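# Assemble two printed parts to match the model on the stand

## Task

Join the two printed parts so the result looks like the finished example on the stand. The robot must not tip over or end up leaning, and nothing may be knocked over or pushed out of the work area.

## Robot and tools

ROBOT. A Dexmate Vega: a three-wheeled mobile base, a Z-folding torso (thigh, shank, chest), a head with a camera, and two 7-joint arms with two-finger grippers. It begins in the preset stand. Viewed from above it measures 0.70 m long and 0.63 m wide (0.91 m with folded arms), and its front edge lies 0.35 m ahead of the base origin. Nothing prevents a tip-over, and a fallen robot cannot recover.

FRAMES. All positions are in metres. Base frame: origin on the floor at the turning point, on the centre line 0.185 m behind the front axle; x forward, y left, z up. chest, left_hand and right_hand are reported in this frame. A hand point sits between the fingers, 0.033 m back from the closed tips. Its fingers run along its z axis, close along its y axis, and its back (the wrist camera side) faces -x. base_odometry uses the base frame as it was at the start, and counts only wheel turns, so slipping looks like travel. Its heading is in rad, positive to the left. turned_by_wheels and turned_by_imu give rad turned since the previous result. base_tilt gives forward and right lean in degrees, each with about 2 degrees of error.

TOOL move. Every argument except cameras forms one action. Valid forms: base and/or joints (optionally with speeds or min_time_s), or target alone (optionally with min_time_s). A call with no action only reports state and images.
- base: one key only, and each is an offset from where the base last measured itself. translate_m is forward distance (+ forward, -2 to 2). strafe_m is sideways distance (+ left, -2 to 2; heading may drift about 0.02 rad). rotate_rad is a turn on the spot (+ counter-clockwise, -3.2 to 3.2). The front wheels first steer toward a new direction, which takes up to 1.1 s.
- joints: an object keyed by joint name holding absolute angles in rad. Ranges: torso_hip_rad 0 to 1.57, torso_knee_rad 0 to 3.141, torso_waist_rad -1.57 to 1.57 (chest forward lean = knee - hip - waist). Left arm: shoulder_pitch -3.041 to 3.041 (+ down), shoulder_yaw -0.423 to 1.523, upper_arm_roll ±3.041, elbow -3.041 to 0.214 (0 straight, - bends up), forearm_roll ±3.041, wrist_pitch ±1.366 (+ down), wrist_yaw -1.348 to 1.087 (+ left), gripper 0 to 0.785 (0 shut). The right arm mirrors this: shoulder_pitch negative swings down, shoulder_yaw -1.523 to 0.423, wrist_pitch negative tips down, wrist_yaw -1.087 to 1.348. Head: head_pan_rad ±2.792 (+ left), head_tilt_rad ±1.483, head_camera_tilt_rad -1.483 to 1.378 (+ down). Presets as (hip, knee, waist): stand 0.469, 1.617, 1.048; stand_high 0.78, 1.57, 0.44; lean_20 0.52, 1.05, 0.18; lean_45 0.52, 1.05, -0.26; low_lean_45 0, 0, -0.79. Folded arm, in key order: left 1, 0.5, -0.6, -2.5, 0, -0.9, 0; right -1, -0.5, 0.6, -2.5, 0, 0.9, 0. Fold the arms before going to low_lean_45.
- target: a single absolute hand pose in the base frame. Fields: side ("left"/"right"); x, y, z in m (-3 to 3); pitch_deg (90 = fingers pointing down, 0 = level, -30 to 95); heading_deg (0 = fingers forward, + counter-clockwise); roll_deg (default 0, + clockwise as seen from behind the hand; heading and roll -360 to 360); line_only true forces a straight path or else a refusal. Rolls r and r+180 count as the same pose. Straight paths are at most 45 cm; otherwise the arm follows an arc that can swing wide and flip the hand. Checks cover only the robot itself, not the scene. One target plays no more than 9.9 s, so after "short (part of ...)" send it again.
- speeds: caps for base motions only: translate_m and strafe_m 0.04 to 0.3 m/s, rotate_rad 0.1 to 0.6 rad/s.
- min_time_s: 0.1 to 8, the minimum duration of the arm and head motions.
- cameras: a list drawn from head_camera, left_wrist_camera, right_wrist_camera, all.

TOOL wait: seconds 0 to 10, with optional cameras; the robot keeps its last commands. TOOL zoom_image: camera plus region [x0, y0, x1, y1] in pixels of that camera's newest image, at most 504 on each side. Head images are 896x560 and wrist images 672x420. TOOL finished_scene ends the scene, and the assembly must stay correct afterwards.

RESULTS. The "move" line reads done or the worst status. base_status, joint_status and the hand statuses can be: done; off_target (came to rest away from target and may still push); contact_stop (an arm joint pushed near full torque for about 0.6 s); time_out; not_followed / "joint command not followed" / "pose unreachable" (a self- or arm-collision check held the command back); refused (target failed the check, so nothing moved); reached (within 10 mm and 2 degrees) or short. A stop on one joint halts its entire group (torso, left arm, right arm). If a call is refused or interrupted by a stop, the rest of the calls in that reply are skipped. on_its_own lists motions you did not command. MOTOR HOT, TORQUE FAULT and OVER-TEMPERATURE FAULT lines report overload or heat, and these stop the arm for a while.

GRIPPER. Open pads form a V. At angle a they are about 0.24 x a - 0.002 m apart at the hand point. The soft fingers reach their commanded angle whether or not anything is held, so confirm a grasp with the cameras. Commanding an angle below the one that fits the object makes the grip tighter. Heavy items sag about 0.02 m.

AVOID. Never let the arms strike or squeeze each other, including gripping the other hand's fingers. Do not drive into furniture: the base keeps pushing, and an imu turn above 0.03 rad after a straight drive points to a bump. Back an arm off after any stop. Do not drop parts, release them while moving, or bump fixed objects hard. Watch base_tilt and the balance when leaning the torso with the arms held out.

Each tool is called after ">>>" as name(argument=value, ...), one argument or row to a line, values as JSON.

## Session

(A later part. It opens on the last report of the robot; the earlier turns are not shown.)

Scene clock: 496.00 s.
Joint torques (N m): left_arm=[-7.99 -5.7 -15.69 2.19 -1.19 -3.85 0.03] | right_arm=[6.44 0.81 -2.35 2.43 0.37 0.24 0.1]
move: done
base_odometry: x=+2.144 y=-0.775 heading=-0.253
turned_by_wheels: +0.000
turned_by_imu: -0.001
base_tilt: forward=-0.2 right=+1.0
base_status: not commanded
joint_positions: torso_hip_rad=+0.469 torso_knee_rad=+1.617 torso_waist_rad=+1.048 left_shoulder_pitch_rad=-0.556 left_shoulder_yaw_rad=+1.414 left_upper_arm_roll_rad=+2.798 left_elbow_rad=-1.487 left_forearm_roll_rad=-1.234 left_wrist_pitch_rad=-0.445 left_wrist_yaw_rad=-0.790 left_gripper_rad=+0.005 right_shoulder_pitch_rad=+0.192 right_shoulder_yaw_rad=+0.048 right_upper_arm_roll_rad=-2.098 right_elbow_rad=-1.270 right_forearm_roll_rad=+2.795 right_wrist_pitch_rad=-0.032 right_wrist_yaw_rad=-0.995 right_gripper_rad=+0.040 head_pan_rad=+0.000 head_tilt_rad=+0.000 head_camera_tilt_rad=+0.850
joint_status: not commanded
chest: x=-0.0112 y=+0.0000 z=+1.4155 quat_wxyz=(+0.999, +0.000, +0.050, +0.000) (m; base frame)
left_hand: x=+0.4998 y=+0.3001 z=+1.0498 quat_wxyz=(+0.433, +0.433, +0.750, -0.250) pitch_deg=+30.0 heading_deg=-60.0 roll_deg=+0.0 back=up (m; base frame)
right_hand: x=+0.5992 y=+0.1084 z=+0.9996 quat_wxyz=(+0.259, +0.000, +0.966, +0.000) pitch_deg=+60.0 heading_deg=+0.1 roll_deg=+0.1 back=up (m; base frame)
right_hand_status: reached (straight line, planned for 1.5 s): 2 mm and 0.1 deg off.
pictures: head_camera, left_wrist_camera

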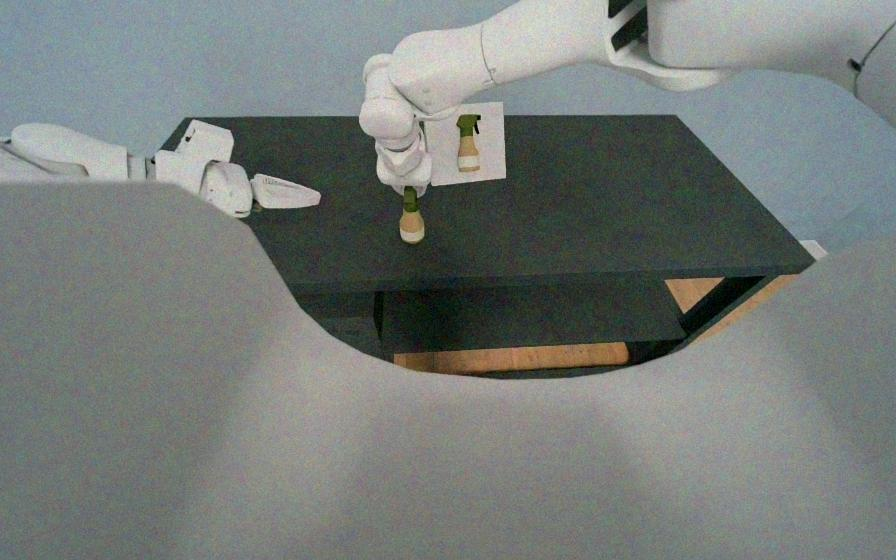

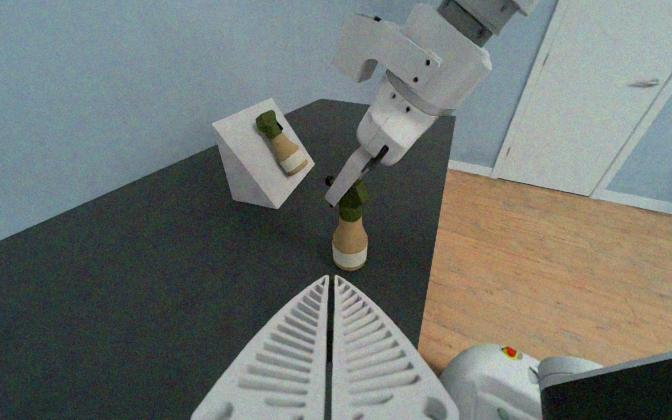

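>>> move(
  target={"side":"right","x":0.599,"y":0.108,"z":0.993,"pitch_deg":60,"heading_deg":0},
  min_time_s=1.5,
  cameras=["left_wrist_camera","head_camera"],
)

>>> zoom_image(
  camera="left_wrist_camera",
  region=[310, 160, 400, 270],
)

>>> zoom_image(
  camera="head_camera",
  region=[380, 160, 440, 250],
)

Scene clock: 506.50 s.
Joint torques (N m): left_arm=[-7.32 -6.5 -15.64 1.97 -1.31 -3.61 0.12] | right_arm=[4.63 -0.44 -2.75 3.15 0.5 -0.22 0.04]
move: done
base_odometry: x=+2.144 y=-0.775 heading=-0.253
turned_by_wheels: +0.000
turned_by_imu: -0.001
base_tilt: forward=-0.3 right=+1.0
base_status: not commanded
joint_positions: torso_hip_rad=+0.469 torso_knee_rad=+1.617 torso_waist_rad=+1.048 left_shoulder_pitch_rad=-0.556 left_shoulder_yaw_rad=+1.414 left_upper_arm_roll_rad=+2.798 left_elbow_rad=-1.487 left_forearm_roll_rad=-1.234 left_wrist_pitch_rad=-0.445 left_wrist_yaw_rad=-0.790 left_gripper_rad=+0.005 right_shoulder_pitch_rad=+0.182 right_shoulder_yaw_rad=+0.052 right_upper_arm_roll_rad=-2.103 right_elbow_rad=-1.261 right_forearm_roll_rad=+2.789 right_wrist_pitch_rad=-0.029 right_wrist_yaw_rad=-0.989 right_gripper_rad=+0.040 head_pan_rad=+0.000 head_tilt_rad=+0.000 head_camera_tilt_rad=+0.850
joint_status: not commanded
chest: x=-0.0112 y=+0.0000 z=+1.4155 quat_wxyz=(+0.999, +0.000, +0.050, +0.000) (m; base frame)
left_hand: x=+0.4998 y=+0.3001 z=+1.0498 quat_wxyz=(+0.433, +0.433, +0.750, -0.250) pitch_deg=+30.0 heading_deg=-60.0 roll_deg=+0.0 back=up (m; base frame)
right_hand: x=+0.5993 y=+0.1084 z=+0.9942 quat_wxyz=(+0.259, +0.000, +0.966, +0.000) pitch_deg=+59.9 heading_deg=+0.1 roll_deg=+0.1 back=up (m; base frame)
right_hand_status: reached (straight line, planned for 1.5 s): 1 mm and 0.1 deg off.
pictures: head_camera, left_wrist_camera

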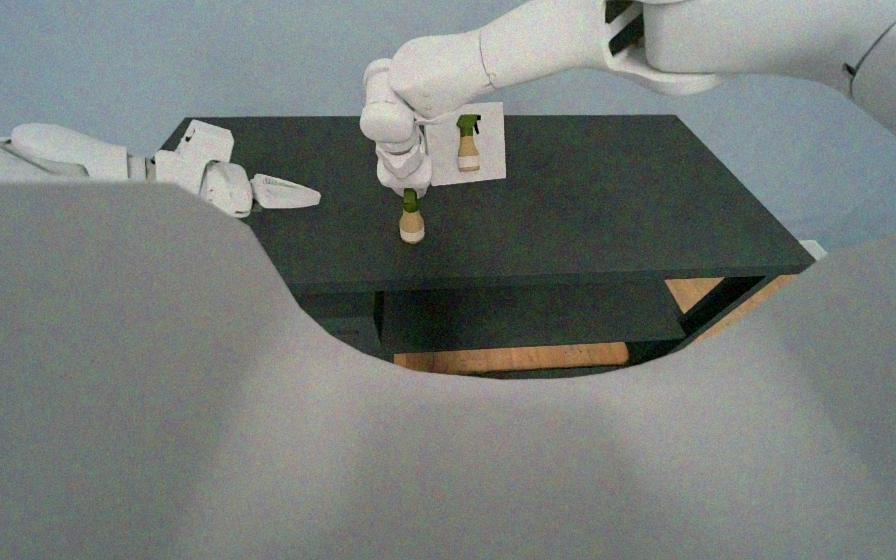

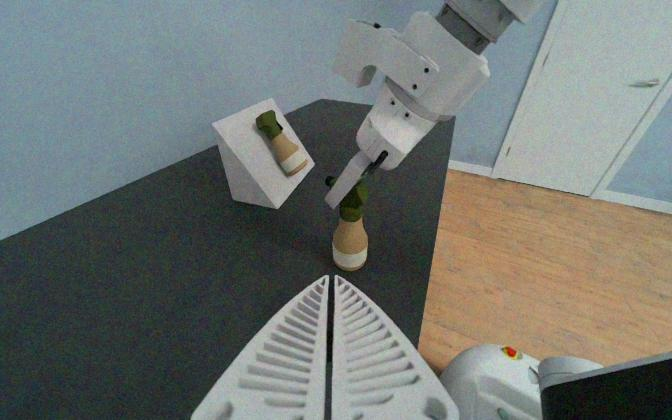

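Scaled by 4.582 from the camera's 672x420 image, which has a finer 960x600 frame.

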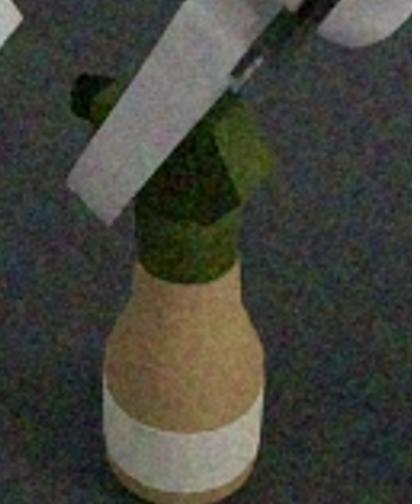

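Scaled by 5.600 from the camera's 896x560 image, which has a finer 960x600 frame.

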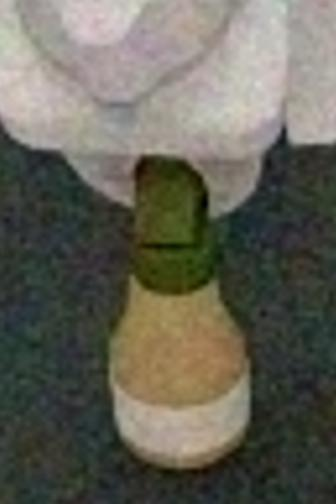

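>>> move(
  joints={"right_gripper_rad": 0.3},
  min_time_s=2,
  cameras=["left_wrist_camera","head_camera","right_wrist_camera"],
)

>>> zoom_image(
  camera="left_wrist_camera",
  region=[310, 160, 400, 270],
)

>>> zoom_image(
  camera="right_wrist_camera",
  region=[240, 200, 440, 400],
)

Scene clock: 511.70 s.
Joint torques (N m): left_arm=[-7.65 -4.97 -15.53 2.35 -1.16 -3.64 -0.06] | right_arm=[11.29 -0.2 3.84 2.36 -0.64 1.04 -0.09]
move: done
base_odometry: x=+2.144 y=-0.775 heading=-0.253
turned_by_wheels: +0.000
turned_by_imu: -0.001
base_tilt: forward=-0.3 right=+1.0
base_status: not commanded
joint_positions: torso_hip_rad=+0.469 torso_knee_rad=+1.617 torso_waist_rad=+1.048 left_shoulder_pitch_rad=-0.556 left_shoulder_yaw_rad=+1.414 left_upper_arm_roll_rad=+2.798 left_elbow_rad=-1.487 left_forearm_roll_rad=-1.234 left_wrist_pitch_rad=-0.445 left_wrist_yaw_rad=-0.790 left_gripper_rad=+0.005 right_shoulder_pitch_rad=+0.181 right_shoulder_yaw_rad=+0.053 right_upper_arm_roll_rad=-2.104 right_elbow_rad=-1.260 right_forearm_roll_rad=+2.789 right_wrist_pitch_rad=-0.029 right_wrist_yaw_rad=-0.988 right_gripper_rad=+0.300 head_pan_rad=+0.000 head_tilt_rad=+0.000 head_camera_tilt_rad=+0.850
joint_status: all done
chest: x=-0.0112 y=+0.0000 z=+1.4155 quat_wxyz=(+0.999, +0.000, +0.050, +0.000) (m; base frame)
left_hand: x=+0.4998 y=+0.3001 z=+1.0498 quat_wxyz=(+0.433, +0.433, +0.750, -0.250) pitch_deg=+30.0 heading_deg=-60.0 roll_deg=+0.0 back=up (m; base frame)
right_hand: x=+0.5989 y=+0.1082 z=+0.9932 quat_wxyz=(+0.259, +0.000, +0.966, +0.000) pitch_deg=+60.0 heading_deg=+0.0 roll_deg=+0.0 back=up (m; base frame)
pictures: head_camera, left_wrist_camera, right_wrist_camera

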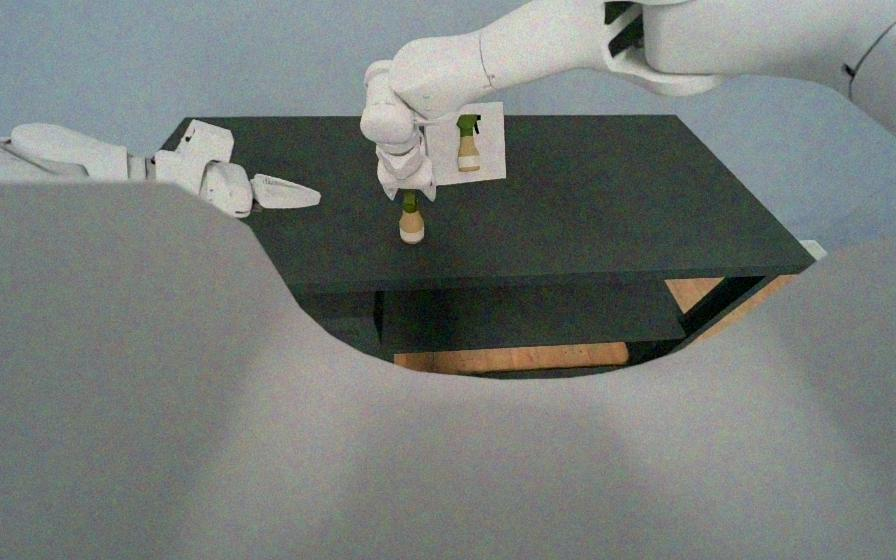

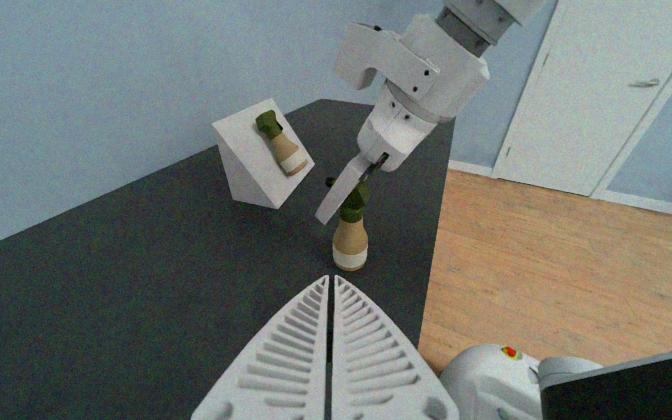

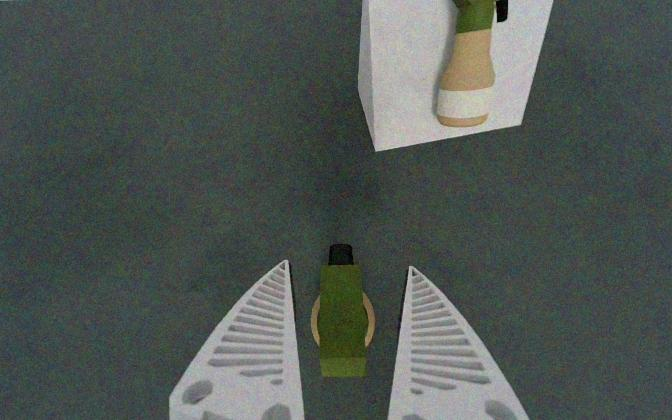

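Scaled by 4.582 from the camera's 672x420 image, which has a finer 960x600 frame.

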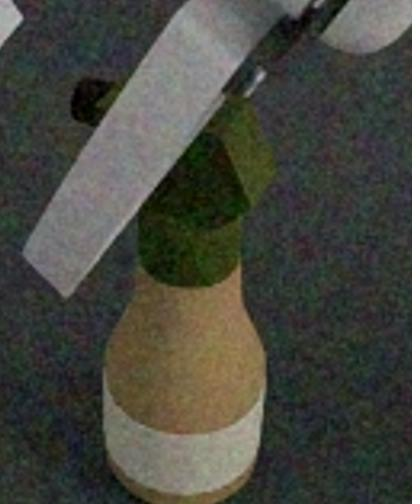

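Scaled by 2.520 from the camera's 672x420 image, which has a finer 960x600 frame.

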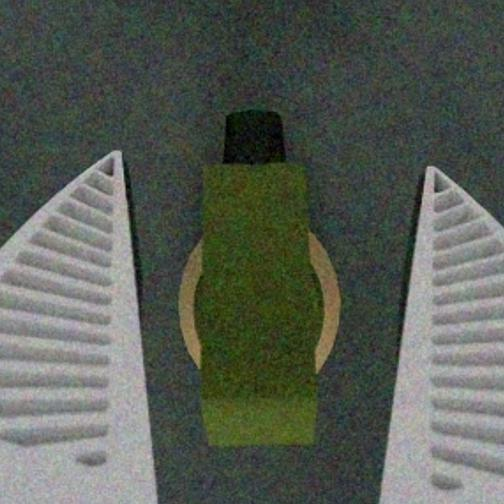

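>>> move(
  target={"side":"right","x":0.515,"y":0.108,"z":1.13,"pitch_deg":60,"heading_deg":0,"line_only":true},
  cameras=["left_wrist_camera","head_camera","right_wrist_camera"],
)

>>> zoom_image(
  camera="left_wrist_camera",
  region=[300, 150, 400, 275],
)

>>> zoom_image(
  camera="head_camera",
  region=[380, 160, 440, 250],
)

Scene clock: 520.83 s.
Joint torques (N m): left_arm=[-8.2 -5.48 -15.64 1.94 -1.15 -3.32 0.06] | right_arm=[11.27 0.34 3.54 3.39 -0.53 0.45 -0.16]
move: refused
base_odometry: x=+2.144 y=-0.775 heading=-0.253
turned_by_wheels: +0.000
turned_by_imu: -0.001
base_tilt: forward=-0.3 right=+1.0
base_status: not commanded
joint_positions: torso_hip_rad=+0.469 torso_knee_rad=+1.617 torso_waist_rad=+1.048 left_shoulder_pitch_rad=-0.556 left_shoulder_yaw_rad=+1.414 left_upper_arm_roll_rad=+2.798 left_elbow_rad=-1.487 left_forearm_roll_rad=-1.234 left_wrist_pitch_rad=-0.445 left_wrist_yaw_rad=-0.790 left_gripper_rad=+0.005 right_shoulder_pitch_rad=+0.181 right_shoulder_yaw_rad=+0.053 right_upper_arm_roll_rad=-2.104 right_elbow_rad=-1.260 right_forearm_roll_rad=+2.789 right_wrist_pitch_rad=-0.029 right_wrist_yaw_rad=-0.988 right_gripper_rad=+0.300 head_pan_rad=+0.000 head_tilt_rad=+0.000 head_camera_tilt_rad=+0.850
joint_status: not commanded
chest: x=-0.0112 y=+0.0000 z=+1.4155 quat_wxyz=(+0.999, +0.000, +0.050, +0.000) (m; base frame)
left_hand: x=+0.4998 y=+0.3001 z=+1.0498 quat_wxyz=(+0.433, +0.433, +0.750, -0.250) pitch_deg=+30.0 heading_deg=-60.0 roll_deg=+0.0 back=up (m; base frame)
right_hand: x=+0.5989 y=+0.1082 z=+0.9932 quat_wxyz=(+0.259, +0.000, +0.966, +0.000) pitch_deg=+60.0 heading_deg=+0.0 roll_deg=+0.0 back=up (m; base frame)
right_hand_status: refused: you asked line_only, and the move would not run on a straight line (no straight line was possible) but on a checked arc of 18.6 s: over the whole arc the hand travels 1.71 m to end 0.16 m from its start, up to 0.47 m off the straight line; right_forearm_roll_rad turns most, 5.83 rad; on the way or at its end the hand turns up to 180 deg from its attitude at the start. Nothing moved.
pictures: head_camera, left_wrist_camera, right_wrist_camera

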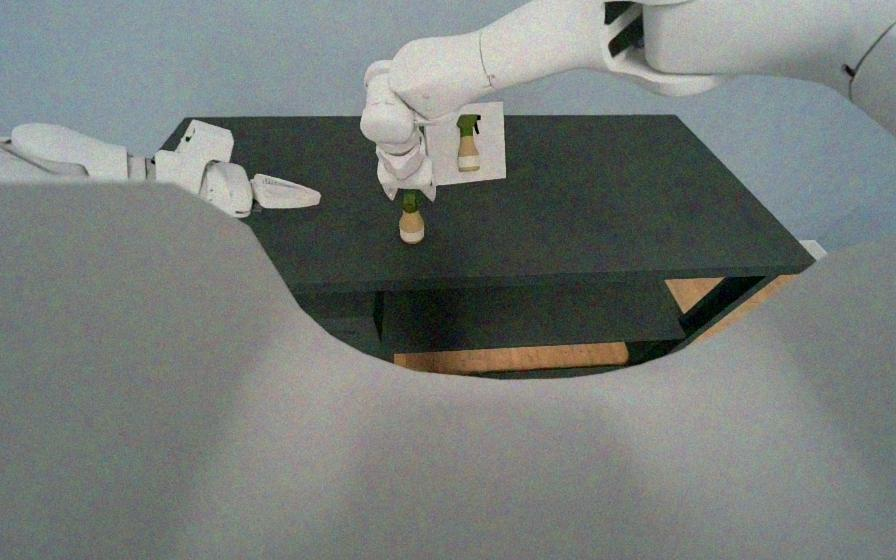

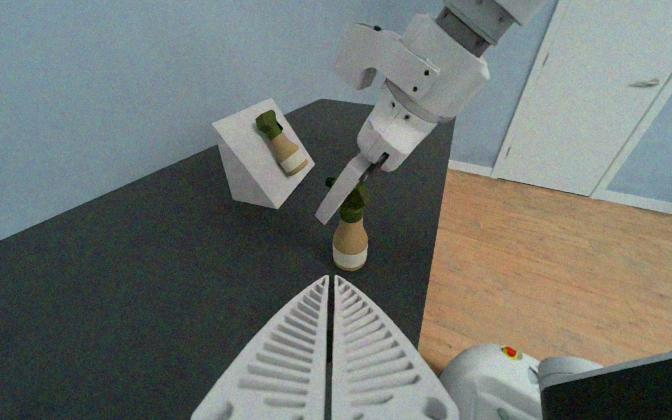

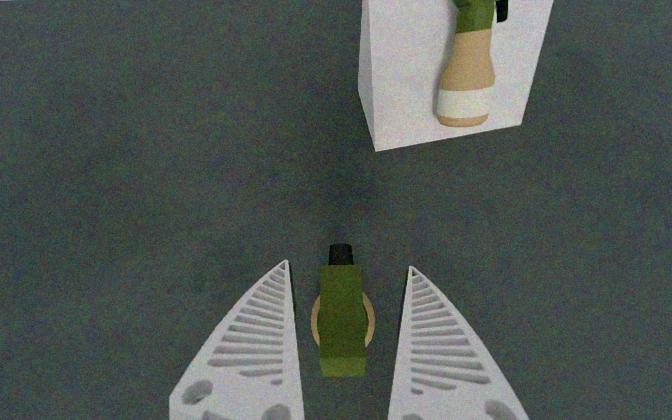

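Scaled by 4.032 from the camera's 672x420 image, which has a finer 960x600 frame.

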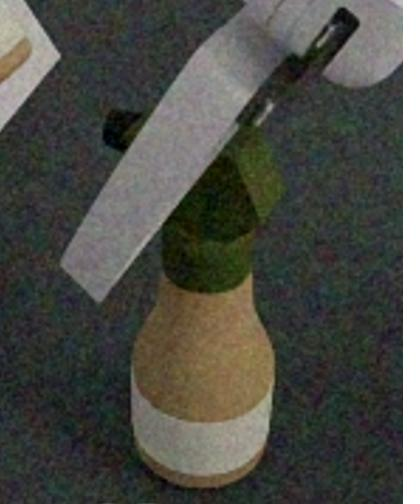

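Scaled by 5.600 from the camera's 896x560 image, which has a finer 960x600 frame.

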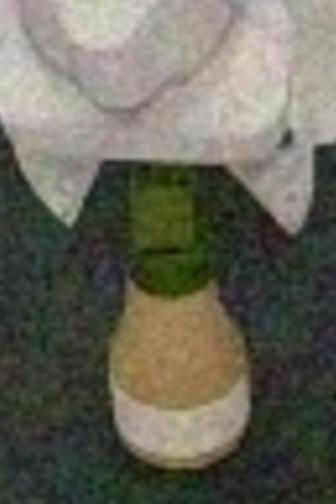

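Go straight up instead (known feasible), which clears the head.

>>> move(
  target={"side":"right","x":0.596,"y":0.108,"z":1.1,"pitch_deg":60,"heading_deg":0,"line_only":true},
)

>>> move(
  target={"side":"right","x":0.6,"y":-0.1,"z":1.1,"pitch_deg":60,"heading_deg":0,"line_only":true},
  cameras=["left_wrist_camera","head_camera"],
)

>>> zoom_image(
  camera="left_wrist_camera",
  region=[300, 150, 400, 275],
)

>>> zoom_image(
  camera="head_camera",
  region=[380, 160, 440, 250],
)

Scene clock: 533.53 s.
Joint torques (N m): left_arm=[-8.55 -5.2 -15.45 2.33 -1.19 -4.03 0.01] | right_arm=[20.23 -4.58 17.88 0.29 -0.62 1.31 -0.08]
move: done
base_odometry: x=+2.144 y=-0.775 heading=-0.253
turned_by_wheels: +0.000
turned_by_imu: -0.001
base_tilt: forward=-0.3 right=+1.1
base_status: not commanded
joint_positions: torso_hip_rad=+0.469 torso_knee_rad=+1.617 torso_waist_rad=+1.048 left_shoulder_pitch_rad=-0.556 left_shoulder_yaw_rad=+1.414 left_upper_arm_roll_rad=+2.798 left_elbow_rad=-1.487 left_forearm_roll_rad=-1.234 left_wrist_pitch_rad=-0.445 left_wrist_yaw_rad=-0.790 left_gripper_rad=+0.005 right_shoulder_pitch_rad=+0.373 right_shoulder_yaw_rad=-0.015 right_upper_arm_roll_rad=-2.022 right_elbow_rad=-1.375 right_forearm_roll_rad=+2.910 right_wrist_pitch_rad=-0.096 right_wrist_yaw_rad=-1.084 right_gripper_rad=+0.300 head_pan_rad=+0.000 head_tilt_rad=+0.000 head_camera_tilt_rad=+0.850
joint_status: not commanded
chest: x=-0.0112 y=+0.0000 z=+1.4155 quat_wxyz=(+0.999, +0.000, +0.050, +0.000) (m; base frame)
left_hand: x=+0.4998 y=+0.3001 z=+1.0498 quat_wxyz=(+0.433, +0.433, +0.750, -0.250) pitch_deg=+30.0 heading_deg=-60.0 roll_deg=+0.0 back=up (m; base frame)
right_hand: x=+0.5963 y=+0.1078 z=+1.0966 quat_wxyz=(+0.259, +0.000, +0.966, +0.000) pitch_deg=+60.0 heading_deg=+0.0 roll_deg=+0.0 back=up (m; base frame)
right_hand_status: reached (straight line, planned for 1.0 s): 3 mm and 0.0 deg off.
pictures: none

Scene clock: 537.33 s.
Joint torques (N m): left_arm=[-8.92 -5.67 -15.5 2.17 -1.18 -4.13 -0.01] | right_arm=[20.37 -1.98 5.71 -0.75 -1.12 0.85 0.26]
move: done
base_odometry: x=+2.144 y=-0.775 heading=-0.253
turned_by_wheels: +0.000
turned_by_imu: -0.001
base_tilt: forward=-0.3 right=+1.1
base_status: not commanded
joint_positions: torso_hip_rad=+0.469 torso_knee_rad=+1.617 torso_waist_rad=+1.048 left_shoulder_pitch_rad=-0.556 left_shoulder_yaw_rad=+1.414 left_upper_arm_roll_rad=+2.798 left_elbow_rad=-1.487 left_forearm_roll_rad=-1.234 left_wrist_pitch_rad=-0.445 left_wrist_yaw_rad=-0.790 left_gripper_rad=+0.005 right_shoulder_pitch_rad=+0.555 right_shoulder_yaw_rad=-0.605 right_upper_arm_roll_rad=-2.224 right_elbow_rad=-1.857 right_forearm_roll_rad=+2.725 right_wrist_pitch_rad=-0.162 right_wrist_yaw_rad=-0.924 right_gripper_rad=+0.300 head_pan_rad=+0.000 head_tilt_rad=+0.000 head_camera_tilt_rad=+0.850
joint_status: not commanded
chest: x=-0.0112 y=+0.0000 z=+1.4155 quat_wxyz=(+0.999, +0.000, +0.050, +0.000) (m; base frame)
left_hand: x=+0.4998 y=+0.3001 z=+1.0498 quat_wxyz=(+0.433, +0.433, +0.750, -0.250) pitch_deg=+30.0 heading_deg=-60.0 roll_deg=+0.0 back=up (m; base frame)
right_hand: x=+0.6003 y=-0.0982 z=+1.1000 quat_wxyz=(+0.259, +0.000, +0.966, +0.000) pitch_deg=+60.0 heading_deg=+0.0 roll_deg=+0.0 back=up (m; base frame)
right_hand_status: reached (straight line, planned for 2.3 s): 2 mm and 0.0 deg off.
pictures: head_camera, left_wrist_camera

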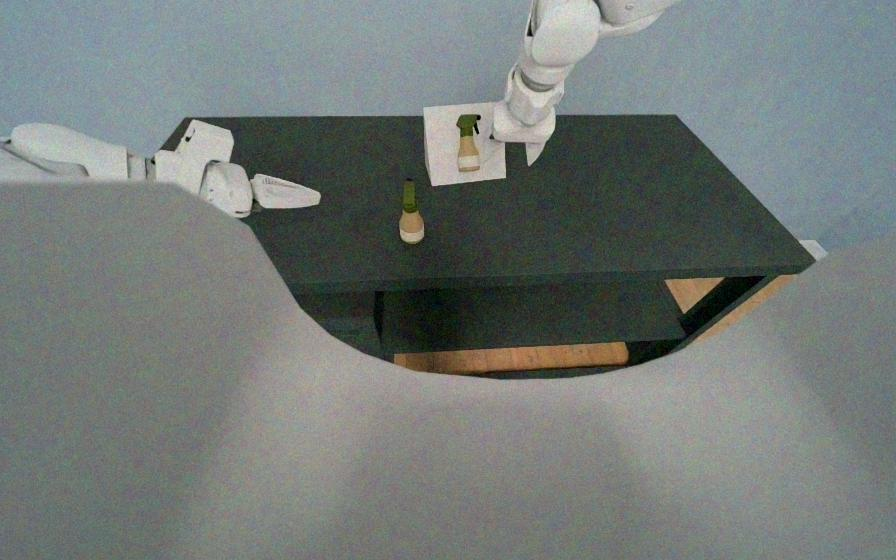

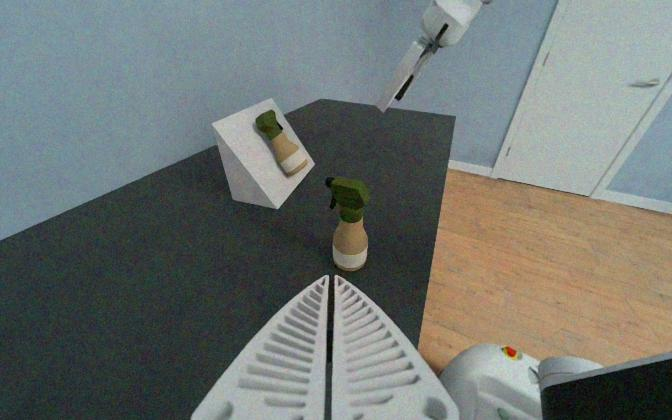

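Scaled by 4.032 from the camera's 672x420 image, which has a finer 960x600 frame.

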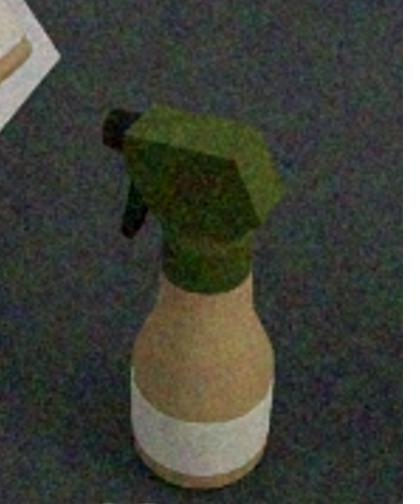

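Scaled by 5.600 from the camera's 896x560 image, which has a finer 960x600 frame.

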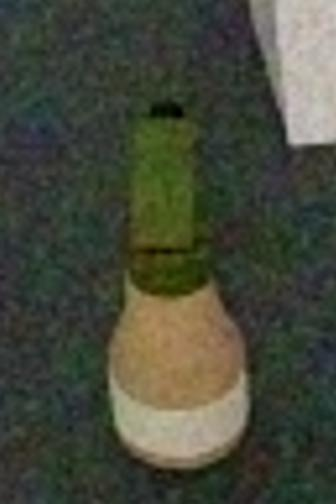

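>>> finished_scene(
)

The scene is finished: the task was done.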